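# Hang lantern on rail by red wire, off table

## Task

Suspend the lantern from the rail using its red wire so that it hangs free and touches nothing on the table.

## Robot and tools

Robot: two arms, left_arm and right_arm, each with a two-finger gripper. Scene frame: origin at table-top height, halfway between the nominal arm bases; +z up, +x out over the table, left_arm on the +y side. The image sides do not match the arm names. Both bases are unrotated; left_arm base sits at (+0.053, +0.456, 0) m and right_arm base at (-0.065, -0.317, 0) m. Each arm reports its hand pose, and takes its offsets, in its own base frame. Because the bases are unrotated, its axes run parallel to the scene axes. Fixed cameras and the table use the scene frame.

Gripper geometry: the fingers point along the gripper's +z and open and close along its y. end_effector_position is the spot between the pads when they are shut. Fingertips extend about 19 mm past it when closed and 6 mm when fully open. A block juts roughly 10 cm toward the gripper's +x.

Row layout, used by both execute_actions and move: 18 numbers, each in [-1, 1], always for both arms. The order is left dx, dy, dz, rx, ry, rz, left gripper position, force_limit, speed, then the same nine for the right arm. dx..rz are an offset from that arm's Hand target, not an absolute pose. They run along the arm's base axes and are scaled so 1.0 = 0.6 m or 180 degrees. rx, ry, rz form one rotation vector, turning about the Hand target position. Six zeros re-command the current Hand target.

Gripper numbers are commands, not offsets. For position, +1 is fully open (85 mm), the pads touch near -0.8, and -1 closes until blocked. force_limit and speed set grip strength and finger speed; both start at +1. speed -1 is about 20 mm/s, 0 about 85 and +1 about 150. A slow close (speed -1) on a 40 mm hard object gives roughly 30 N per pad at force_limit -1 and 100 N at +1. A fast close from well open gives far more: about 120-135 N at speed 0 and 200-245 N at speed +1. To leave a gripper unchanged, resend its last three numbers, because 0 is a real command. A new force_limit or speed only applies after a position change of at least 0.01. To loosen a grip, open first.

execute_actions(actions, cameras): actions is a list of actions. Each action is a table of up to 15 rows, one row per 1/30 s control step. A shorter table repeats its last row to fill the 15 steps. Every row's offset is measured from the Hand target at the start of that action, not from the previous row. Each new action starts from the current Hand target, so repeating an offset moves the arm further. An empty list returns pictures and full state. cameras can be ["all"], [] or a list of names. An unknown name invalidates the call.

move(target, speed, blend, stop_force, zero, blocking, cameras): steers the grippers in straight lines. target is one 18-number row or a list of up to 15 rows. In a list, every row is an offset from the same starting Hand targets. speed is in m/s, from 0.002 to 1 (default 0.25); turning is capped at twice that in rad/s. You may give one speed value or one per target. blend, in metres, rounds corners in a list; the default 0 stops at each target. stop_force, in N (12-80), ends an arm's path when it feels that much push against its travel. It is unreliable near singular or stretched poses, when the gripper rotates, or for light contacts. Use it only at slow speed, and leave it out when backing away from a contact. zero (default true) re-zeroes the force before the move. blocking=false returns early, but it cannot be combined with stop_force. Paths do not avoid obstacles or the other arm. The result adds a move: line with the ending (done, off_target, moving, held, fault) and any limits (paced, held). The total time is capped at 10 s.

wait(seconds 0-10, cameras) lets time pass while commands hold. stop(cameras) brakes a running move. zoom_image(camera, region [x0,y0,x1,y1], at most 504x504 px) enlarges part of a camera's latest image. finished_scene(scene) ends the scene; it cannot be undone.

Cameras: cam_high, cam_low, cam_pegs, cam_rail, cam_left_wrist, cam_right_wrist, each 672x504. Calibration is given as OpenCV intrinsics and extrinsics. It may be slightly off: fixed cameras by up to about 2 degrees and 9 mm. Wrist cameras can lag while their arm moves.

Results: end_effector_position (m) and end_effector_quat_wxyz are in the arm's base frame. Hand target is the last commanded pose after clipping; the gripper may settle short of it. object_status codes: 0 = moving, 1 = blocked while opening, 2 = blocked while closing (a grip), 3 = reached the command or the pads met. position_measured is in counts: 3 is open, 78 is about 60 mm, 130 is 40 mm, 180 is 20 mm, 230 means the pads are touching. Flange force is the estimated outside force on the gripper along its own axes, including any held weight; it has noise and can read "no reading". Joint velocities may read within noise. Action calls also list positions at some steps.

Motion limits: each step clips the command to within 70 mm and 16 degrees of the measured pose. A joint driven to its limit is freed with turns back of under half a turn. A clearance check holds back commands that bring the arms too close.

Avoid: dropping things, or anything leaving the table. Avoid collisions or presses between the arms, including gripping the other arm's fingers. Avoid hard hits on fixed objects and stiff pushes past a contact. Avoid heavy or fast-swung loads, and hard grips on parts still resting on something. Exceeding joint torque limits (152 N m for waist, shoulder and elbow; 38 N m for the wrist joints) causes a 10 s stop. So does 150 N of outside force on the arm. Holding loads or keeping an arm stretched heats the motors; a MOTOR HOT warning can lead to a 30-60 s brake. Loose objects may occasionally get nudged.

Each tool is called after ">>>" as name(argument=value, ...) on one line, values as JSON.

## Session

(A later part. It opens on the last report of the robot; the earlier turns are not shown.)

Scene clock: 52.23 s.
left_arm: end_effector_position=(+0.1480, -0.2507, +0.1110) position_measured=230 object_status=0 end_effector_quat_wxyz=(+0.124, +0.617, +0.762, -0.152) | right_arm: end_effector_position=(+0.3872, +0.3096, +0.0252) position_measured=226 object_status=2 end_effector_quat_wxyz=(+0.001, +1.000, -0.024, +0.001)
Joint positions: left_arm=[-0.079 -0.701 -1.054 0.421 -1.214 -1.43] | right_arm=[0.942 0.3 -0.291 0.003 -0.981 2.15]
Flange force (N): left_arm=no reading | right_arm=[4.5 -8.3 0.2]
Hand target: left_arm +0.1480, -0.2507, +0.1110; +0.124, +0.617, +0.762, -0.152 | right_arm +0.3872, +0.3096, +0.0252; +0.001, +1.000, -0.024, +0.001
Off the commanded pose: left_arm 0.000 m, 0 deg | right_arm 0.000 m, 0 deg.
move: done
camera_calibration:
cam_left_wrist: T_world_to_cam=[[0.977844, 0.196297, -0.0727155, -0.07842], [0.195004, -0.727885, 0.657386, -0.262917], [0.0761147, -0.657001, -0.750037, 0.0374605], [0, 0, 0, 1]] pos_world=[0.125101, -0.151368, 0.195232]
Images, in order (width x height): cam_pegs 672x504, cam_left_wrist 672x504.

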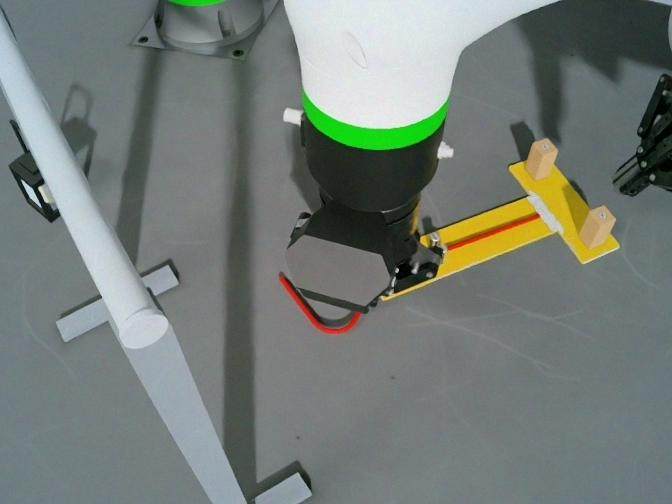

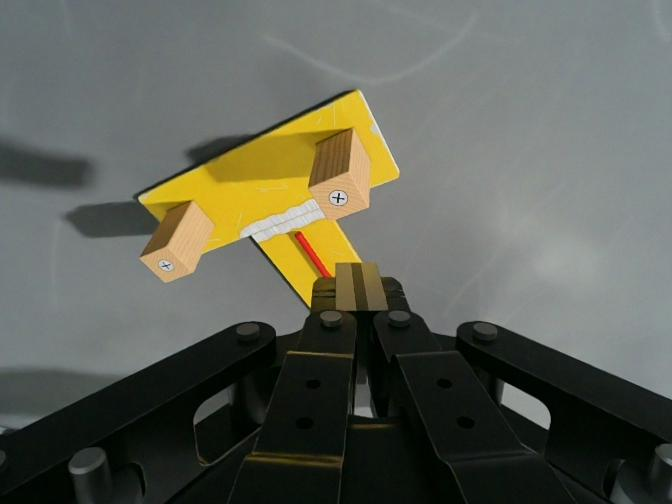

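>>> move(target=[[-0.0717,-0.05,0,0,0,0,-0.97,-1,-1,0,0,0,0,0,0,-1,0,-1],[-0.0717,-0.05,-0.12,0,0,0,-0.97,-1,-1,0,0,0,0,0,0,-1,0,-1],[-0.0717,-0.05,-0.12,0,0,0,-0.97,-1,-1,0,0,0.001,0,0,0.25,-1,0,-1]], cameras=["all"])

Scene clock: 56.87 s.
left_arm: end_effector_position=(+0.1053, -0.2813, +0.0396) position_measured=230 object_status=3 end_effector_quat_wxyz=(+0.115, +0.619, +0.763, -0.146) | right_arm: end_effector_position=(+0.3872, +0.3096, +0.0258) position_measured=226 object_status=2 end_effector_quat_wxyz=(+0.001, +0.933, +0.360, +0.001)
Joint positions: left_arm=[-0.375 -0.584 -1.187 0.457 -0.884 -1.266] | right_arm=[0.941 0.297 -0.292 0.003 -0.98 2.936]
Flange force (N): left_arm=no reading | right_arm=[11.0 -3.4 1.6]
Hand target: left_arm +0.1050, -0.2807, +0.0390; +0.124, +0.617, +0.762, -0.152 | right_arm +0.3872, +0.3096, +0.0258; +0.001, +0.933, +0.360, +0.001
Off the commanded pose: left_arm 0.001 m, 1 deg | right_arm 0.000 m, 0 deg.
joint sent to its limit (left arm) — joint 3 (elbow), lower limit, where the elbow is as bent as it goes. The joint targets still meet the commanded pose.
move: done
camera_calibration:
cam_left_wrist: T_world_to_cam=[[0.977892, 0.195518, -0.0741601, -0.036038], [0.19694, -0.741892, 0.640946, -0.233332], [0.0702979, -0.641381, -0.763995, -0.027327], [0, 0, 0, 1]] pos_world=[0.0831146, -0.183588, 0.126003]
cam_right_wrist: T_world_to_cam=[[0.66562, -0.746202, -0.0114953, -0.015906], [-0.694793, -0.625238, 0.355444, 0.468521], [-0.27242, -0.228604, -0.934627, 0.323444], [0, 0, 0, 1]] pos_world=[0.424225, 0.355009, 0.135583]

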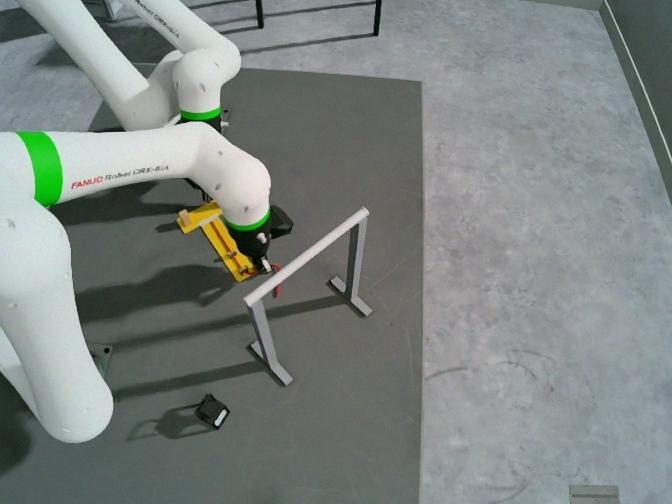

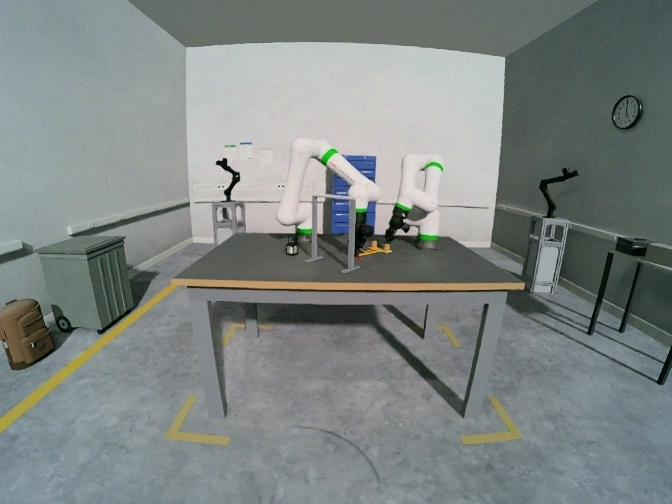

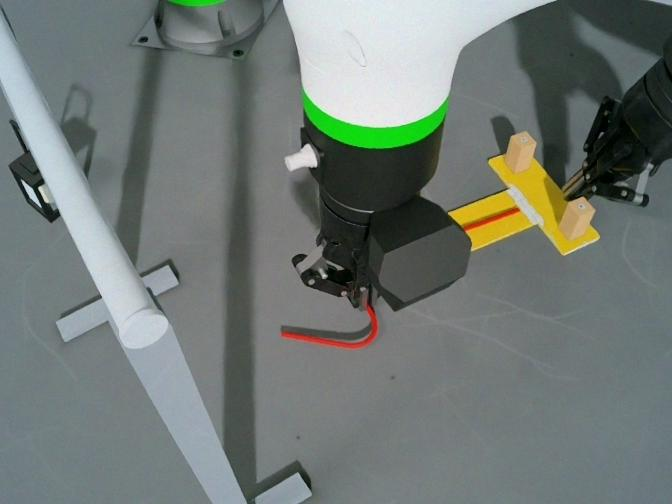

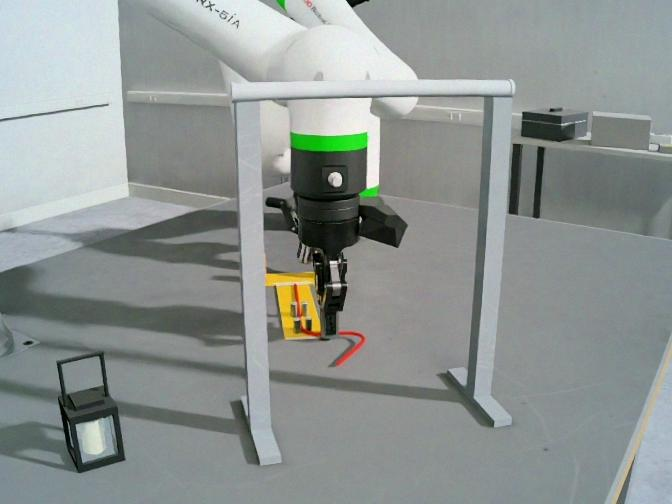

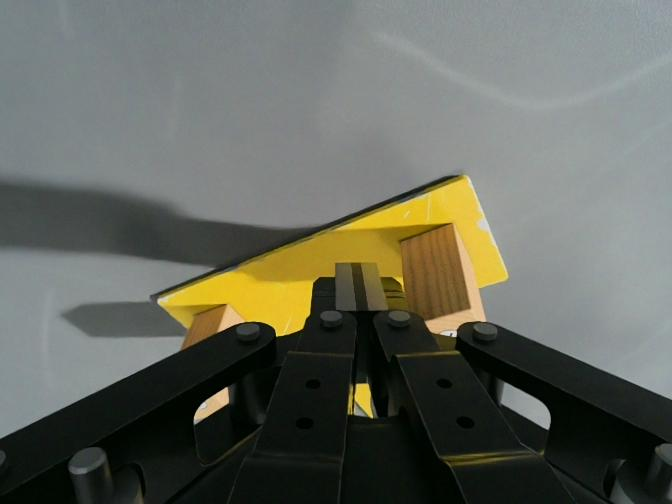

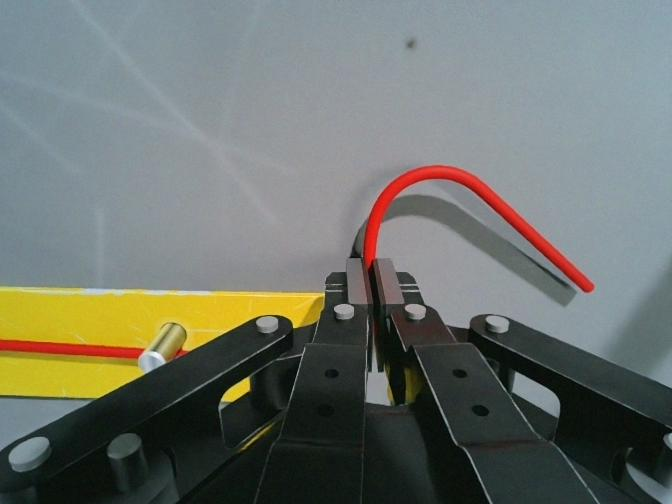

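>>> move(target=[[0,0,0,0,0,0,-0.97,-1,-1,-0.0137,0.0105,0.001,0,0,0.117,-1,0,-1],[0,0,0,0,0,0,-0.97,-1,-1,-0.03,0.016,0.002,0,0,0.235,-1,0,-1]], blend=[0.005,0], speed=0.15, cameras=["cam_pegs","cam_left_wrist","cam_right_wrist"])

Scene clock: 60.43 s.
left_arm: end_effector_position=(+0.1053, -0.2813, +0.0396) position_measured=230 object_status=3 end_effector_quat_wxyz=(+0.115, +0.619, +0.763, -0.146) | right_arm: end_effector_position=(+0.3692, +0.3192, +0.0270) position_measured=226 object_status=2 end_effector_quat_wxyz=(+0.000, +0.740, +0.673, +0.001)
Joint positions: left_arm=[-0.375 -0.584 -1.187 0.457 -0.884 -1.266] | right_arm=[0.983 0.278 -0.314 0.001 -0.976 3.633]
Flange force (N): left_arm=no reading | right_arm=[10.1 5.3 1.5]
Hand target: left_arm +0.1050, -0.2807, +0.0390; +0.124, +0.617, +0.762, -0.152 | right_arm +0.3692, +0.3192, +0.0270; +0.000, +0.740, +0.673, +0.001
Off the commanded pose: left_arm 0.001 m, 1 deg | right_arm 0.000 m, 0 deg.
joint sent to its limit (left arm) — joint 3 (elbow), lower limit, where the elbow is as bent as it goes. The joint targets still meet the commanded pose.
move: done
camera_calibration:
cam_left_wrist: T_world_to_cam=[[0.977873, 0.19559, -0.0742235, -0.036015], [0.197036, -0.741872, 0.640939, -0.233335], [0.070297, -0.641381, -0.763995, -0.027327], [0, 0, 0, 1]] pos_world=[0.0831145, -0.183588, 0.126003]
cam_right_wrist: T_world_to_cam=[[0.994513, -0.103977, -0.0115136, -0.323116], [-0.093117, -0.930013, 0.355536, 0.336751], [-0.0476753, -0.352513, -0.934592, 0.278336], [0, 0, 0, 1]] pos_world=[0.36597, 0.377704, 0.136683]
Images, in order (width x height): cam_pegs 672x504, cam_left_wrist 672x504, cam_right_wrist 672x504.

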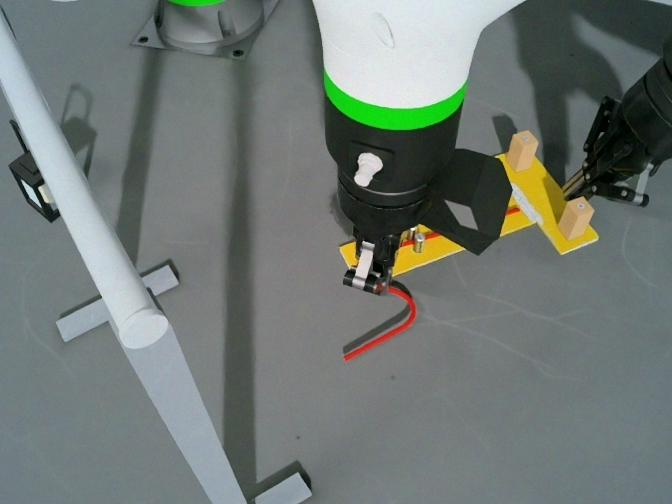

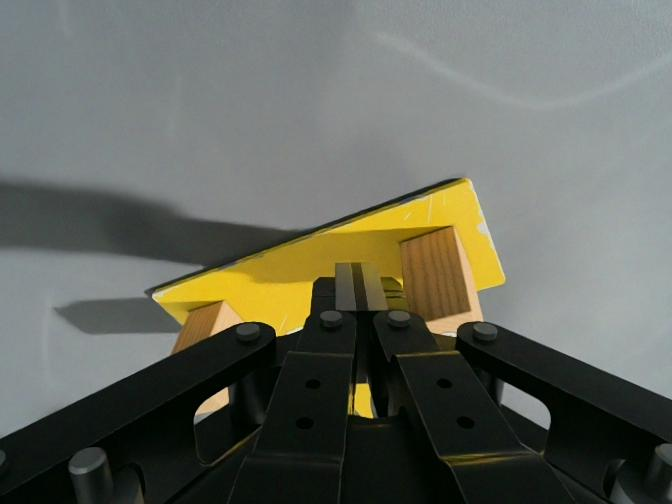

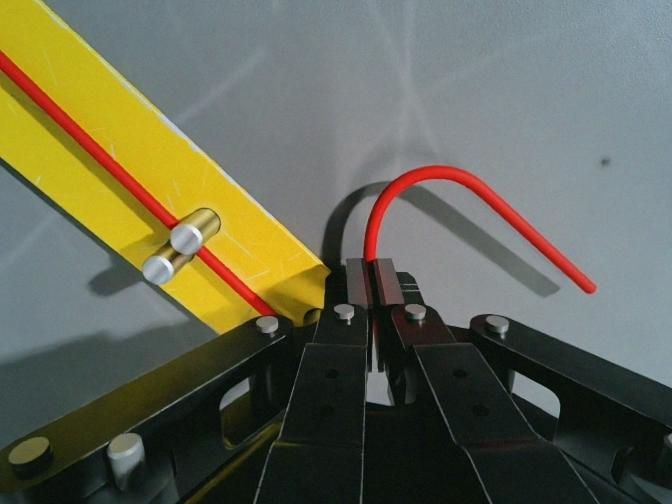

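>>> move(target=[[0,0,0,0,0,0,-0.97,-1,-1,-0.002,-0.002,0.001,0,0,0.03,-1,0,-1],[0,0,0,0,0,0,-0.97,-1,-1,-0.002,-0.002,0.001,0,0,0.03,-0.5,0,-1],[0,0,0.12,0,0,0,-0.97,-1,-1,-0.002,-0.002,0.13,0,0,0.03,-0.5,0,-1],[0.01,0.15,0.2,0.125,0,0,-0.97,-1,-1,-0.042,-0.05,0.2,0,0,-0.25,-0.5,0,-1]], cameras=["cam_pegs","cam_right_wrist","cam_high"])

Scene clock: 67.60 s.
left_arm: end_effector_position=(+0.1110, -0.1907, +0.1590) position_measured=230 object_status=3 end_effector_quat_wxyz=(+0.001, +0.629, +0.777, +0.000) | right_arm: end_effector_position=(+0.3440, +0.2892, +0.1470) position_measured=192 object_status=3 end_effector_quat_wxyz=(+0.001, +0.941, +0.338, +0.001)
Joint positions: left_arm=[-0.413 -0.658 -0.747 0.001 -1.48 -0.949] | right_arm=[0.994 0.052 -0.268 0.003 -1.249 2.837]
Flange force (N): left_arm=[1.7 -5.8 1.8] | right_arm=[8.9 -3.9 -2.1]
Hand target: left_arm +0.1110, -0.1907, +0.1590; +0.001, +0.629, +0.777, +0.000 | right_arm +0.3440, +0.2892, +0.1470; +0.001, +0.941, +0.338, +0.001
Off the commanded pose: left_arm 0.000 m, 0 deg | right_arm 0.000 m, 0 deg.
move: done
camera_calibration:
cam_right_wrist: T_world_to_cam=[[0.629926, -0.77657, -0.0115086, 0.0200548], [-0.723323, -0.592002, 0.35544, 0.382892], [-0.282837, -0.215577, -0.934628, 0.420004], [0, 0, 0, 1]] pos_world=[0.383115, 0.33279, 0.256683]
Images, in order (width x height): cam_high 672x504, cam_pegs 672x504, cam_right_wrist 672x504.

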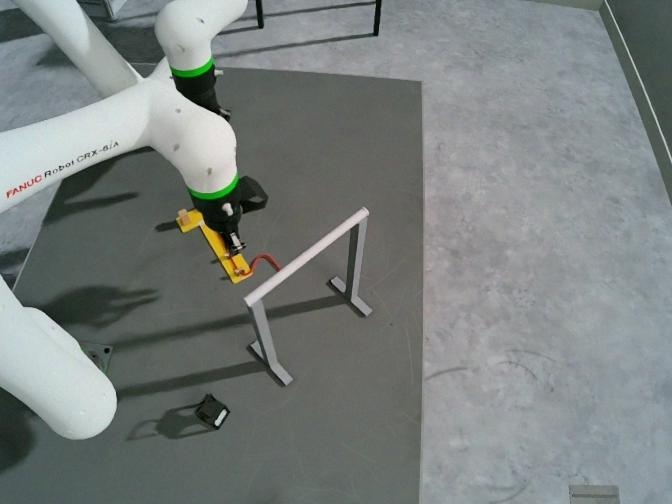

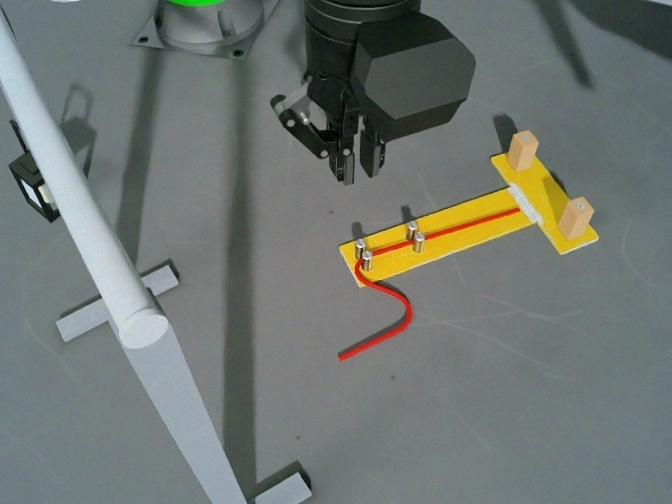

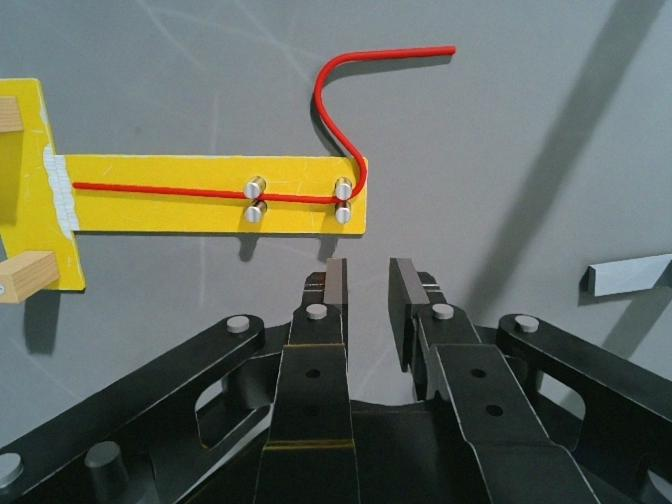

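>>> move(target=[[0,0.1,0.1,0,0,0,-0.97,-1,-1,0.13,0.057,-0.06,0,0,-0.475,-0.5,0,-1]], cameras=["cam_pegs","cam_right_wrist"])

Scene clock: 72.37 s.
left_arm: end_effector_position=(+0.1110, -0.1307, +0.2190) position_measured=230 object_status=3 end_effector_quat_wxyz=(+0.001, +0.629, +0.777, +0.000) | right_arm: end_effector_position=(+0.4220, +0.3233, +0.1110) position_measured=192 object_status=3 end_effector_quat_wxyz=(+0.001, +0.921, -0.390, +0.000)
Joint positions: left_arm=[-0.003 -0.864 -0.677 0.001 -1.756 -1.359] | right_arm=[0.902 0.284 -0.085 0.002 -1.204 1.437]
Flange force (N): left_arm=no reading | right_arm=[-2.1 -10.8 -1.0]
Hand target: left_arm +0.1110, -0.1307, +0.2190; +0.001, +0.629, +0.777, +0.000 | right_arm +0.4220, +0.3234, +0.1110; +0.001, +0.921, -0.390, +0.000
Off the commanded pose: left_arm 0.000 m, 0 deg | right_arm 0.000 m, 0 deg.
move: done
camera_calibration:
cam_right_wrist: T_world_to_cam=[[-0.724896, -0.688763, -0.0114588, 0.540413], [-0.646751, 0.674765, 0.355535, 0.0305145], [-0.237147, 0.265137, -0.934593, 0.24111], [0, 0, 0, 1]] pos_world=[0.468657, 0.287699, 0.220683]
Images, in order (width x height): cam_pegs 672x504, cam_right_wrist 672x504.

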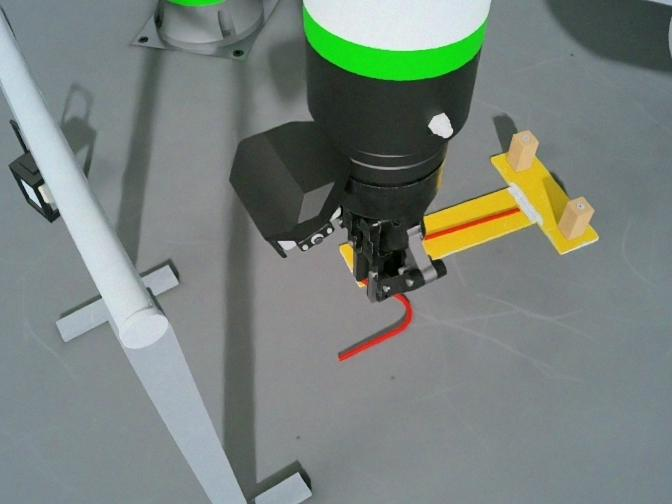

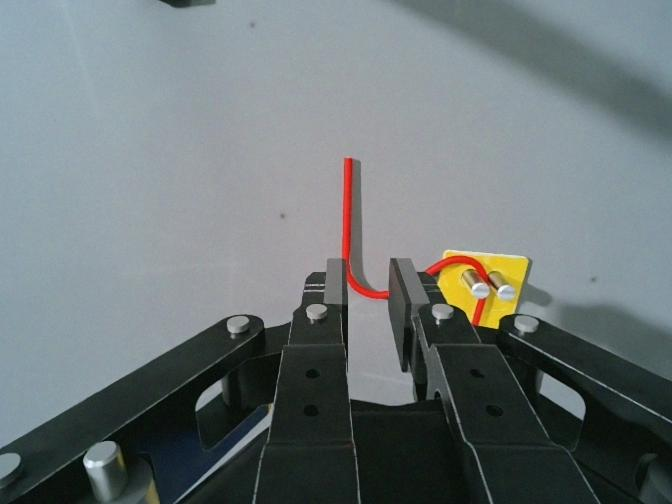

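>>> move(target=[0,0,0,0,0,0,-0.97,-1,-1,0.005,0.005,-0.095,0,0,0,-0.5,0,-1], cameras=["cam_pegs","cam_right_wrist"])

>>> zoom_image(camera="cam_right_wrist", region=[280, 100, 540, 330])

Scene clock: 73.87 s.
left_arm: end_effector_position=(+0.1110, -0.1307, +0.2190) position_measured=230 object_status=3 end_effector_quat_wxyz=(+0.001, +0.629, +0.777, +0.000) | right_arm: end_effector_position=(+0.4249, +0.3264, +0.0541) position_measured=192 object_status=3 end_effector_quat_wxyz=(+0.001, +0.921, -0.390, +0.000)
Joint positions: left_arm=[-0.003 -0.864 -0.677 0.001 -1.756 -1.359] | right_arm=[0.901 0.352 -0.141 0.002 -1.08 1.438]
Flange force (N): left_arm=no reading | right_arm=[-2.0 -13.6 1.2]
Hand target: left_arm +0.1110, -0.1307, +0.2190; +0.001, +0.629, +0.777, +0.000 | right_arm +0.4250, +0.3264, +0.0540; +0.001, +0.921, -0.390, +0.000
Off the commanded pose: left_arm 0.000 m, 0 deg | right_arm 0.000 m, 0 deg.
move: done
camera_calibration:
cam_right_wrist: T_world_to_cam=[[-0.72496, -0.688695, -0.011498, 0.544015], [-0.646682, 0.674797, 0.355599, 0.0504755], [-0.237141, 0.26523, -0.934568, 0.187763], [0, 0, 0, 1]] pos_world=[0.471557, 0.2908, 0.163784]
Images, in order (width x height): cam_pegs 672x504, cam_right_wrist 672x504.

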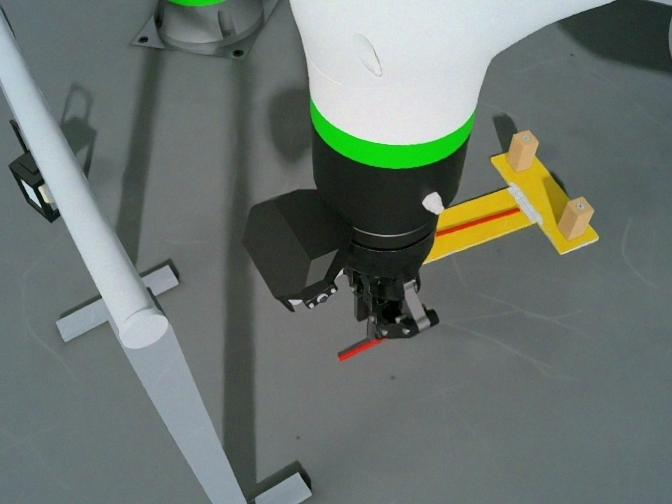

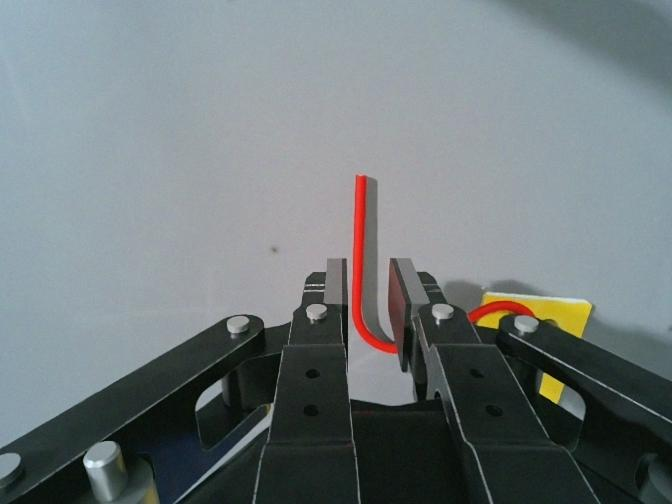

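Scaled by 1.938 from the camera's 672x504 image, which has a finer 960x720 frame.

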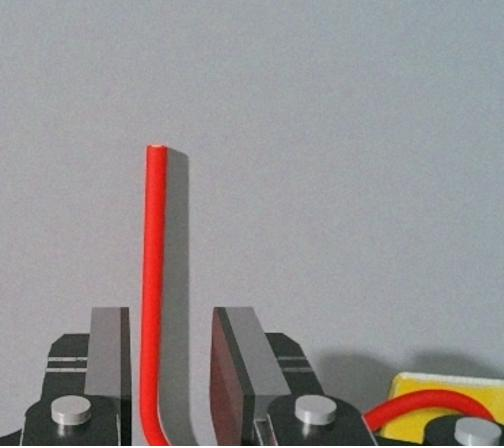

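>>> move(target=[[0,0,0,0,0,0,-0.97,-1,-1,0.012,-0.0125,0,0,0,0,-0.5,0,-1],[0,0,0,0,0,0,-0.97,-1,-1,0.012,-0.0125,-0.0518,0,0,0,-0.5,0,-1],[0,0,0,0,0,0,-0.97,-1,-1,0.012,-0.0125,-0.0518,0,0,0,-1,0,-1],[0,0,0,0,0,0,-0.97,-1,-1,0.012,-0.0125,0.033,0,0,0,-1,0,-1]], speed=0.15, cameras=["cam_pegs","cam_right_wrist"])

Scene clock: 78.27 s.
left_arm: end_effector_position=(+0.1110, -0.1307, +0.2190) position_measured=230 object_status=3 end_effector_quat_wxyz=(+0.001, +0.629, +0.777, +0.000) | right_arm: end_effector_position=(+0.4323, +0.3188, +0.0738) position_measured=227 object_status=2 end_effector_quat_wxyz=(+0.001, +0.921, -0.390, +0.001)
Joint positions: left_arm=[-0.003 -0.864 -0.677 0.001 -1.756 -1.359] | right_arm=[0.881 0.333 -0.115 0.002 -1.124 1.458]
Flange force (N): left_arm=no reading | right_arm=[-2.7 -10.9 -0.9]
Hand target: left_arm +0.1110, -0.1307, +0.2190; +0.001, +0.629, +0.777, +0.000 | right_arm +0.4322, +0.3189, +0.0738; +0.001, +0.921, -0.390, +0.000
Off the commanded pose: left_arm 0.000 m, 0 deg | right_arm 0.000 m, 0 deg.
move: done
camera_calibration:
cam_right_wrist: T_world_to_cam=[[-0.724956, -0.688699, -0.0115062, 0.54437], [-0.646758, 0.674872, 0.355319, 0.0533202], [-0.236942, 0.265032, -0.934674, 0.209875], [0, 0, 0, 1]] pos_world=[0.478858, 0.283299, 0.183483]
Images, in order (width x height): cam_pegs 672x504, cam_right_wrist 672x504.

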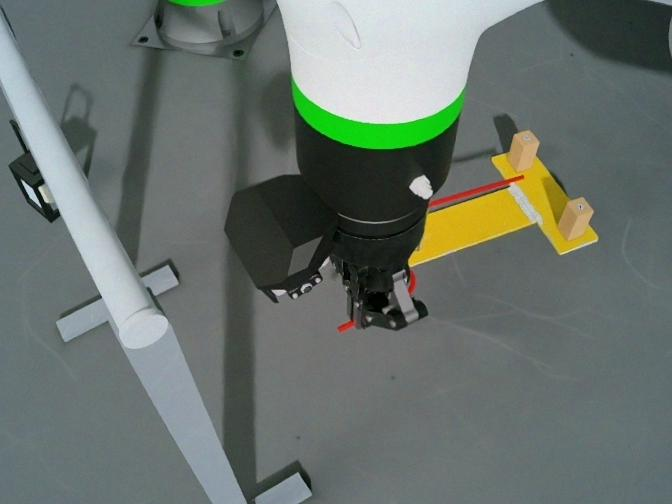

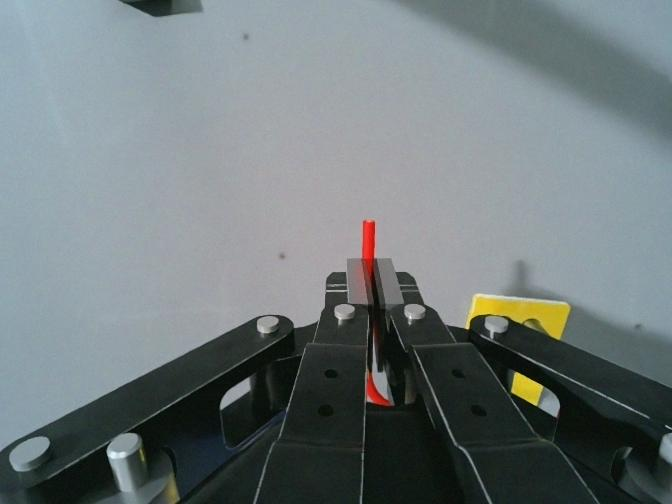

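>>> move(target=[[0,0,0,0,0,0,-0.97,-1,-1,-0.05,-0.05,0.25,0,0,0,-1,0,-1],[0,0,0,0,0,0,-0.97,-1,-1,-0.2053,-0.2332,0.617,0,0,-0.0956,-1,0,-1]], blend=[0.03,0], speed=0.3)

>>> move(target=[0,0,0,0,0,0,-0.97,-1,-1,0,0,0,-0.3837,-0.448,0.522,-1,0,-1], speed=0.4)

>>> move(target=[0,0,0,0,0,0,-0.97,-1,-1,0.289,0.13,0.052,0,0,0,-1,0,-1], speed=0.25, cameras=["cam_pegs","cam_rail","cam_high"])

Scene clock: 81.30 s.
left_arm: end_effector_position=(+0.1110, -0.1307, +0.2190) position_measured=230 object_status=3 end_effector_quat_wxyz=(+0.001, +0.629, +0.777, +0.000) | right_arm: end_effector_position=(+0.3090, +0.1790, +0.4440) position_measured=227 object_status=2 end_effector_quat_wxyz=(+0.001, +0.852, -0.524, +0.000)
Joint positions: left_arm=[-0.003 -0.864 -0.677 0.001 -1.756 -1.359] | right_arm=[0.898 -0.155 0.242 0.001 -1.97 1.142]
Flange force (N): left_arm=no reading | right_arm=[-5.9 -9.2 -11.8]
Hand target: left_arm +0.1110, -0.1307, +0.2190; +0.001, +0.629, +0.777, +0.000 | right_arm +0.3090, +0.1790, +0.4440; +0.001, +0.852, -0.524, +0.000
Off the commanded pose: left_arm 0.000 m, 0 deg | right_arm 0.000 m, 0 deg.
move: done

Scene clock: 85.43 s.
left_arm: end_effector_position=(+0.1110, -0.1307, +0.2190) position_measured=230 object_status=3 end_effector_quat_wxyz=(+0.001, +0.629, +0.777, +0.000) | right_arm: end_effector_position=(+0.3091, +0.1793, +0.4454) position_measured=227 object_status=2 end_effector_quat_wxyz=(+0.112, +0.629, +0.369, +0.675)
Joint positions: left_arm=[-0.003 -0.864 -0.677 0.001 -1.756 -1.359] | right_arm=[1.369 -1.114 -1.184 1.54 -1.001 2.224]
Flange force (N): no reading
Hand target: left_arm +0.1110, -0.1307, +0.2190; +0.001, +0.629, +0.777, +0.000 | right_arm +0.3090, +0.1790, +0.4440; +0.111, +0.606, +0.361, +0.700
Off the commanded pose: left_arm 0.000 m, 0 deg | right_arm 0.001 m, 4 deg.
joint sent to its limit (right arm) — joint 3 (elbow), lower limit, where the elbow is as bent as it goes. The joint targets are off in orientation, not in position.
move: off_target (right_arm)

Scene clock: 90.20 s.
left_arm: end_effector_position=(+0.1110, -0.1307, +0.2190) position_measured=230 object_status=3 end_effector_quat_wxyz=(+0.001, +0.629, +0.777, +0.000) | right_arm: end_effector_position=(+0.4823, +0.2578, +0.4752) position_measured=227 object_status=2 end_effector_quat_wxyz=(+0.152, +0.622, +0.323, +0.697)
Joint positions: left_arm=[-0.003 -0.864 -0.677 0.001 -1.756 -1.359] | right_arm=[0.241 -0.53 -0.639 3.319 -0.129 0.517]
Flange force (N): no reading
Hand target: left_arm +0.1110, -0.1307, +0.2190; +0.001, +0.629, +0.777, +0.000 | right_arm +0.4824, +0.2570, +0.4752; +0.111, +0.606, +0.361, +0.700
Off the commanded pose: left_arm 0.000 m, 0 deg | right_arm 0.001 m, 7 deg.
joint sent to its limit (right arm) — joint 4 (forearm roll), upper limit. The joint targets are off in orientation, not in position.
move: off_target (right_arm); limits=paced
Images, in order (width x height): cam_high 672x504, cam_pegs 672x504, cam_rail 672x504.

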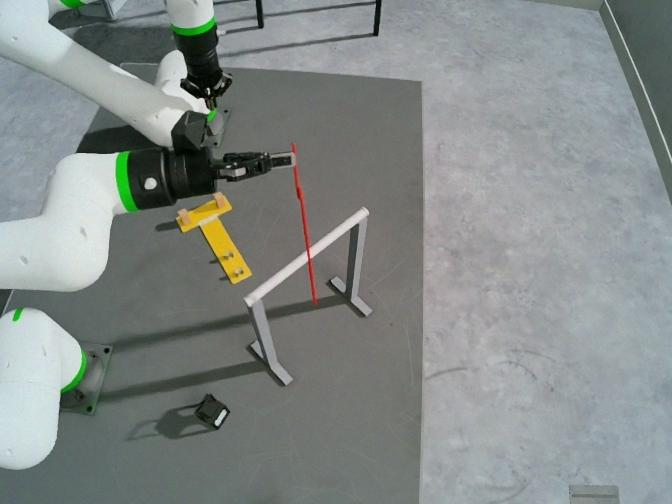

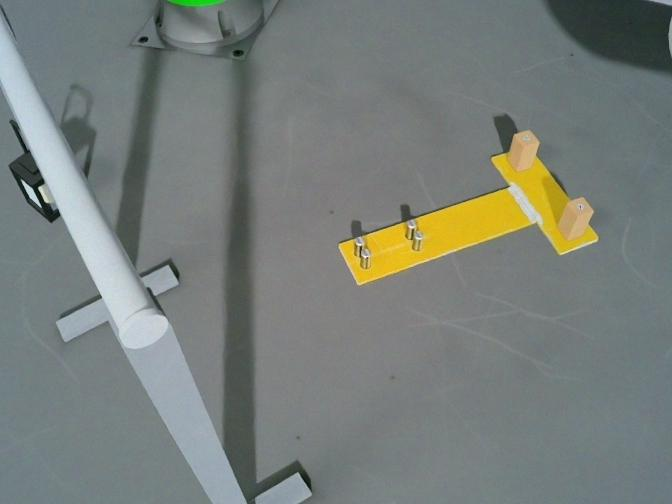

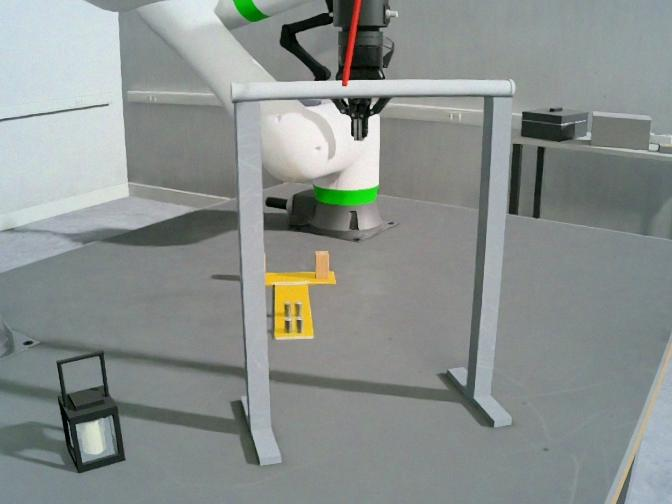

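>>> move(target=[[0,0,0,0,0,0,-0.97,-1,-1,-0.0257,0.0217,-0.127,0,0,0,-1,0,-1],[0,0,0,0,0,0,-0.97,-1,-1,0.0088,-0.0078,-0.1995,0,0,0,-1,0,-1]], speed=0.12, cameras=["cam_pegs","cam_rail"])

>>> zoom_image(camera="cam_rail", region=[280, 0, 460, 180])

>>> zoom_image(camera="cam_pegs", region=[0, 0, 350, 250])

Scene clock: 93.33 s.
left_arm: end_effector_position=(+0.1110, -0.1307, +0.2190) position_measured=230 object_status=3 end_effector_quat_wxyz=(+0.001, +0.629, +0.777, +0.000) | right_arm: end_effector_position=(+0.4876, +0.2531, +0.3554) position_measured=227 object_status=2 end_effector_quat_wxyz=(+0.147, +0.620, +0.327, +0.698)
Joint positions: left_arm=[-0.003 -0.864 -0.677 0.001 -1.756 -1.359] | right_arm=[0.195 -0.395 -0.861 3.319 -0.49 0.535]
Flange force (N): no reading
Hand target: left_arm +0.1110, -0.1307, +0.2190; +0.001, +0.629, +0.777, +0.000 | right_arm +0.4877, +0.2523, +0.3555; +0.111, +0.606, +0.361, +0.700
Off the commanded pose: left_arm 0.000 m, 0 deg | right_arm 0.001 m, 6 deg.
joint sent to its limit (right arm) — joint 4 (forearm roll), upper limit. The joint targets are off in orientation, not in position.
move: off_target (right_arm)
Images, in order (width x height): cam_pegs 672x504, cam_rail 672x504.

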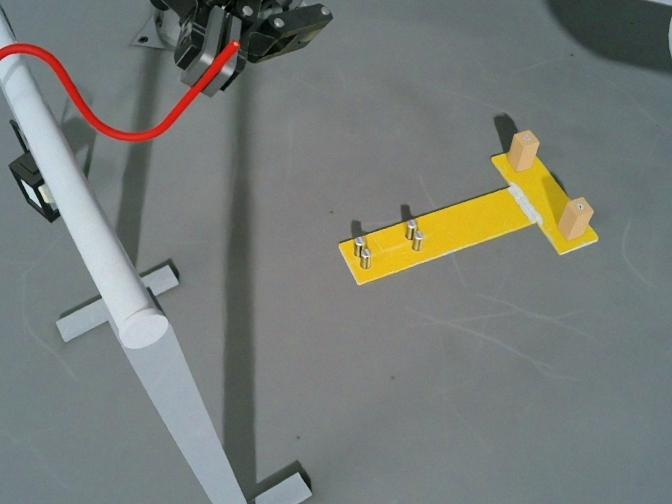

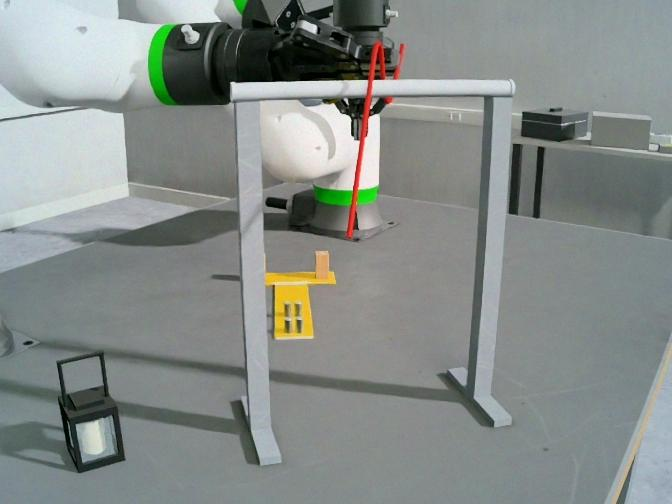

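Scaled by 2.800 from the camera's 672x504 image, which has a finer 960x720 frame.

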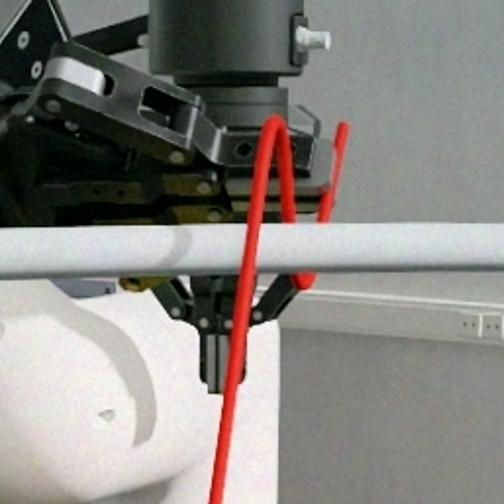

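Scaled by 1.440 from the camera's 672x504 image, which has a finer 960x720 frame.

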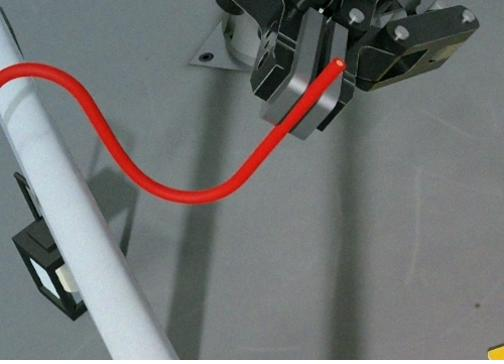

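>>> move(target=[0,0,0,0,0,0,-0.97,-1,-1,0.003,-0.003,-0.046,0,0,0,-1,0,-1], speed=0.05, cameras=["cam_pegs","cam_rail"])

>>> zoom_image(camera="cam_rail", region=[280, 0, 460, 180])

>>> zoom_image(camera="cam_pegs", region=[0, 0, 350, 250])

Scene clock: 95.37 s.
left_arm: end_effector_position=(+0.1110, -0.1307, +0.2190) position_measured=230 object_status=3 end_effector_quat_wxyz=(+0.001, +0.629, +0.777, +0.000) | right_arm: end_effector_position=(+0.4894, +0.2513, +0.3278) position_measured=227 object_status=2 end_effector_quat_wxyz=(+0.146, +0.619, +0.328, +0.698)
Joint positions: left_arm=[-0.003 -0.864 -0.677 0.001 -1.756 -1.359] | right_arm=[0.182 -0.335 -0.9 3.319 -0.59 0.544]
Flange force (N): no reading
Hand target: left_arm +0.1110, -0.1307, +0.2190; +0.001, +0.629, +0.777, +0.000 | right_arm +0.4895, +0.2505, +0.3279; +0.111, +0.606, +0.361, +0.700
Off the commanded pose: left_arm 0.000 m, 0 deg | right_arm 0.001 m, 6 deg.
joint sent to its limit (right arm) — joint 4 (forearm roll), upper limit. The joint targets are off in orientation, not in position.
move: off_target (right_arm)
Images, in order (width x height): cam_pegs 672x504, cam_rail 672x504.

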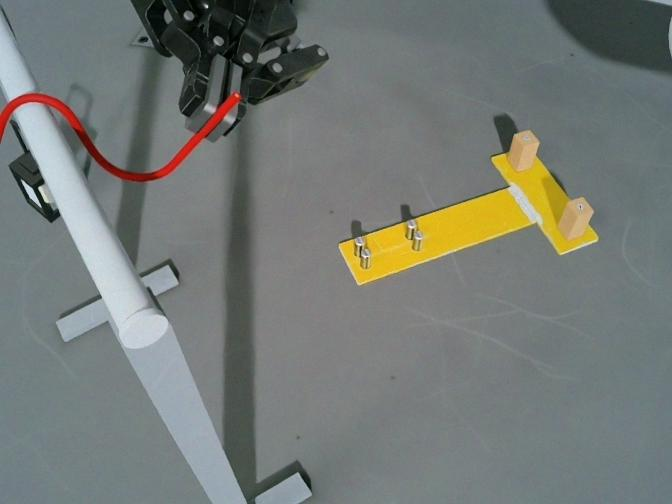

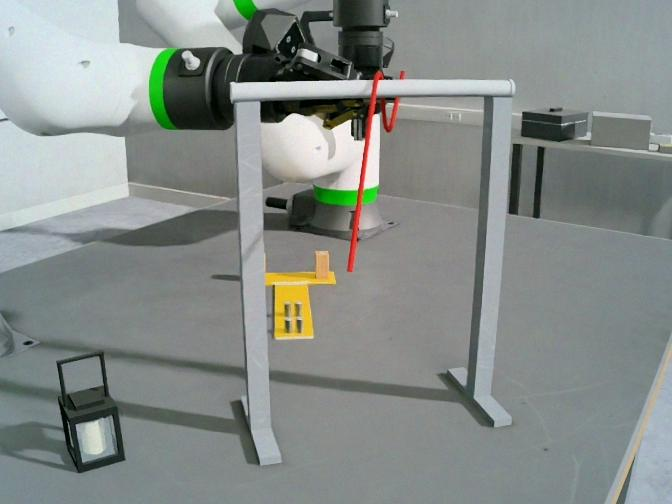

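Scaled by 2.800 from the camera's 672x504 image, which has a finer 960x720 frame.

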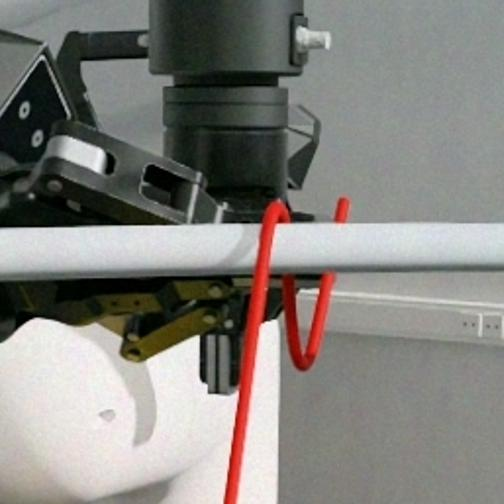

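Scaled by 1.440 from the camera's 672x504 image, which has a finer 960x720 frame.

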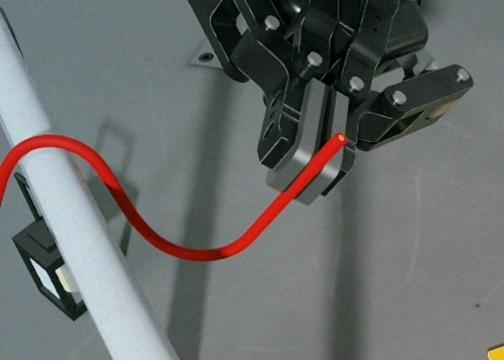

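>>> move(target=[[0,0,0,0,0,0,-0.97,-1,-1,0.0017,-0.002,-0.012,0,0,0,-1,0,-1],[0,0,0,0,0,0,-0.97,-1,-1,0.0017,-0.002,-0.012,0,0,0,-0.6,0,-1],[0,0,0,0,0,0,-0.97,-1,-1,0.008,-0.007,-0.032,0,0,0,-0.45,0,-1]], speed=0.04, cameras=["cam_pegs","cam_rail"])

>>> zoom_image(camera="cam_rail", region=[280, 0, 460, 180])

>>> zoom_image(camera="cam_pegs", region=[0, 0, 350, 250])

Scene clock: 100.53 s.
left_arm: end_effector_position=(+0.1110, -0.1307, +0.2190) position_measured=230 object_status=3 end_effector_quat_wxyz=(+0.001, +0.629, +0.777, +0.000) | right_arm: end_effector_position=(+0.4942, +0.2471, +0.3086) position_measured=186 object_status=0 end_effector_quat_wxyz=(+0.148, +0.620, +0.327, +0.698)
Joint positions: left_arm=[-0.003 -0.864 -0.677 0.001 -1.756 -1.359] | right_arm=[0.166 -0.278 -0.921 3.319 -0.669 0.552]
Flange force (N): no reading
Hand target: left_arm +0.1110, -0.1307, +0.2190; +0.001, +0.629, +0.777, +0.000 | right_arm +0.4943, +0.2463, +0.3087; +0.111, +0.606, +0.361, +0.700
Off the commanded pose: left_arm 0.000 m, 0 deg | right_arm 0.001 m, 6 deg.
joint sent to its limit (right arm) — joint 4 (forearm roll), upper limit. The joint targets are off in orientation, not in position.
move: off_target (right_arm); target 2's new numbers were sent with right_arm's hand 0.001 m and 6 deg from that target; target 3's new numbers were sent with right_arm's hand 0.001 m and 6 deg from that target
Images, in order (width x height): cam_pegs 672x504, cam_rail 672x504.

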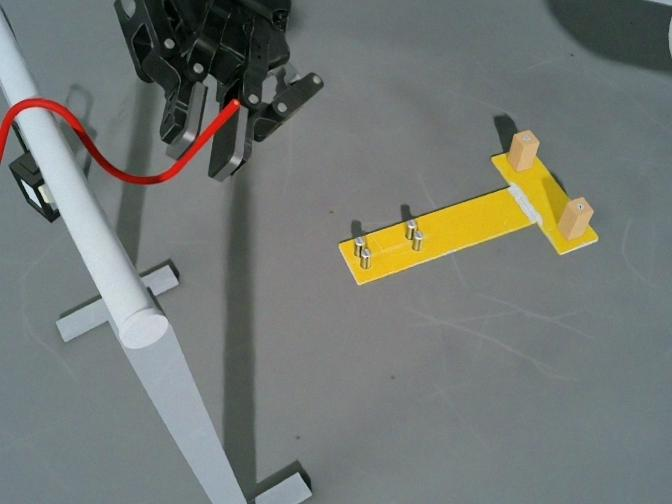

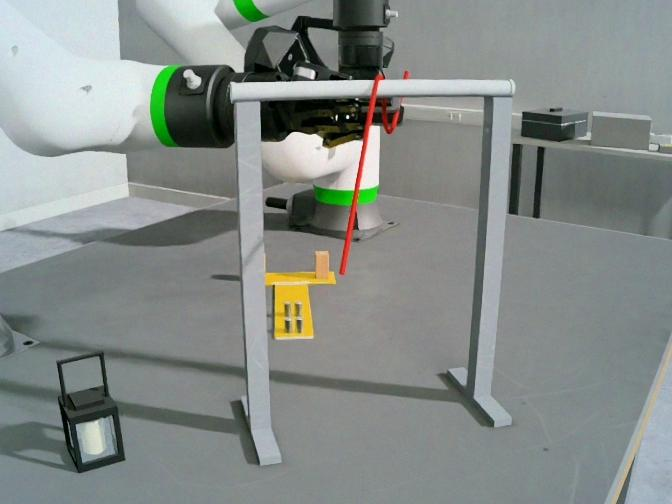

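Scaled by 2.800 from the camera's 672x504 image, which has a finer 960x720 frame.

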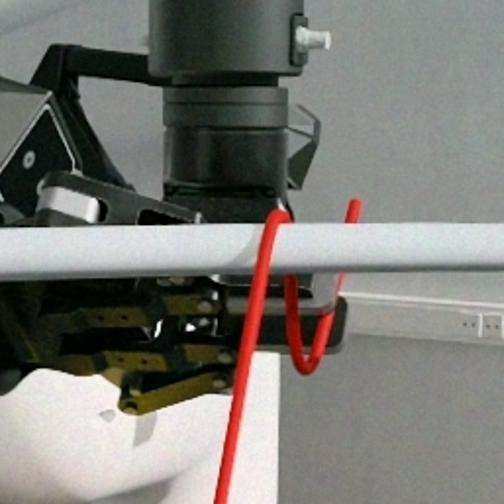

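Scaled by 1.440 from the camera's 672x504 image, which has a finer 960x720 frame.

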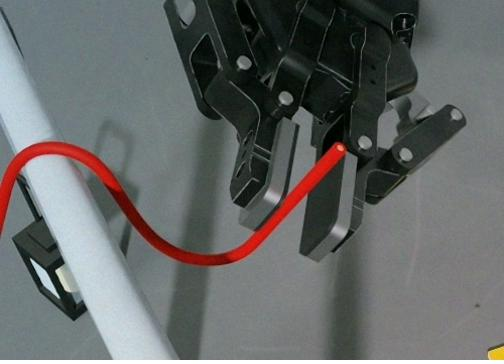

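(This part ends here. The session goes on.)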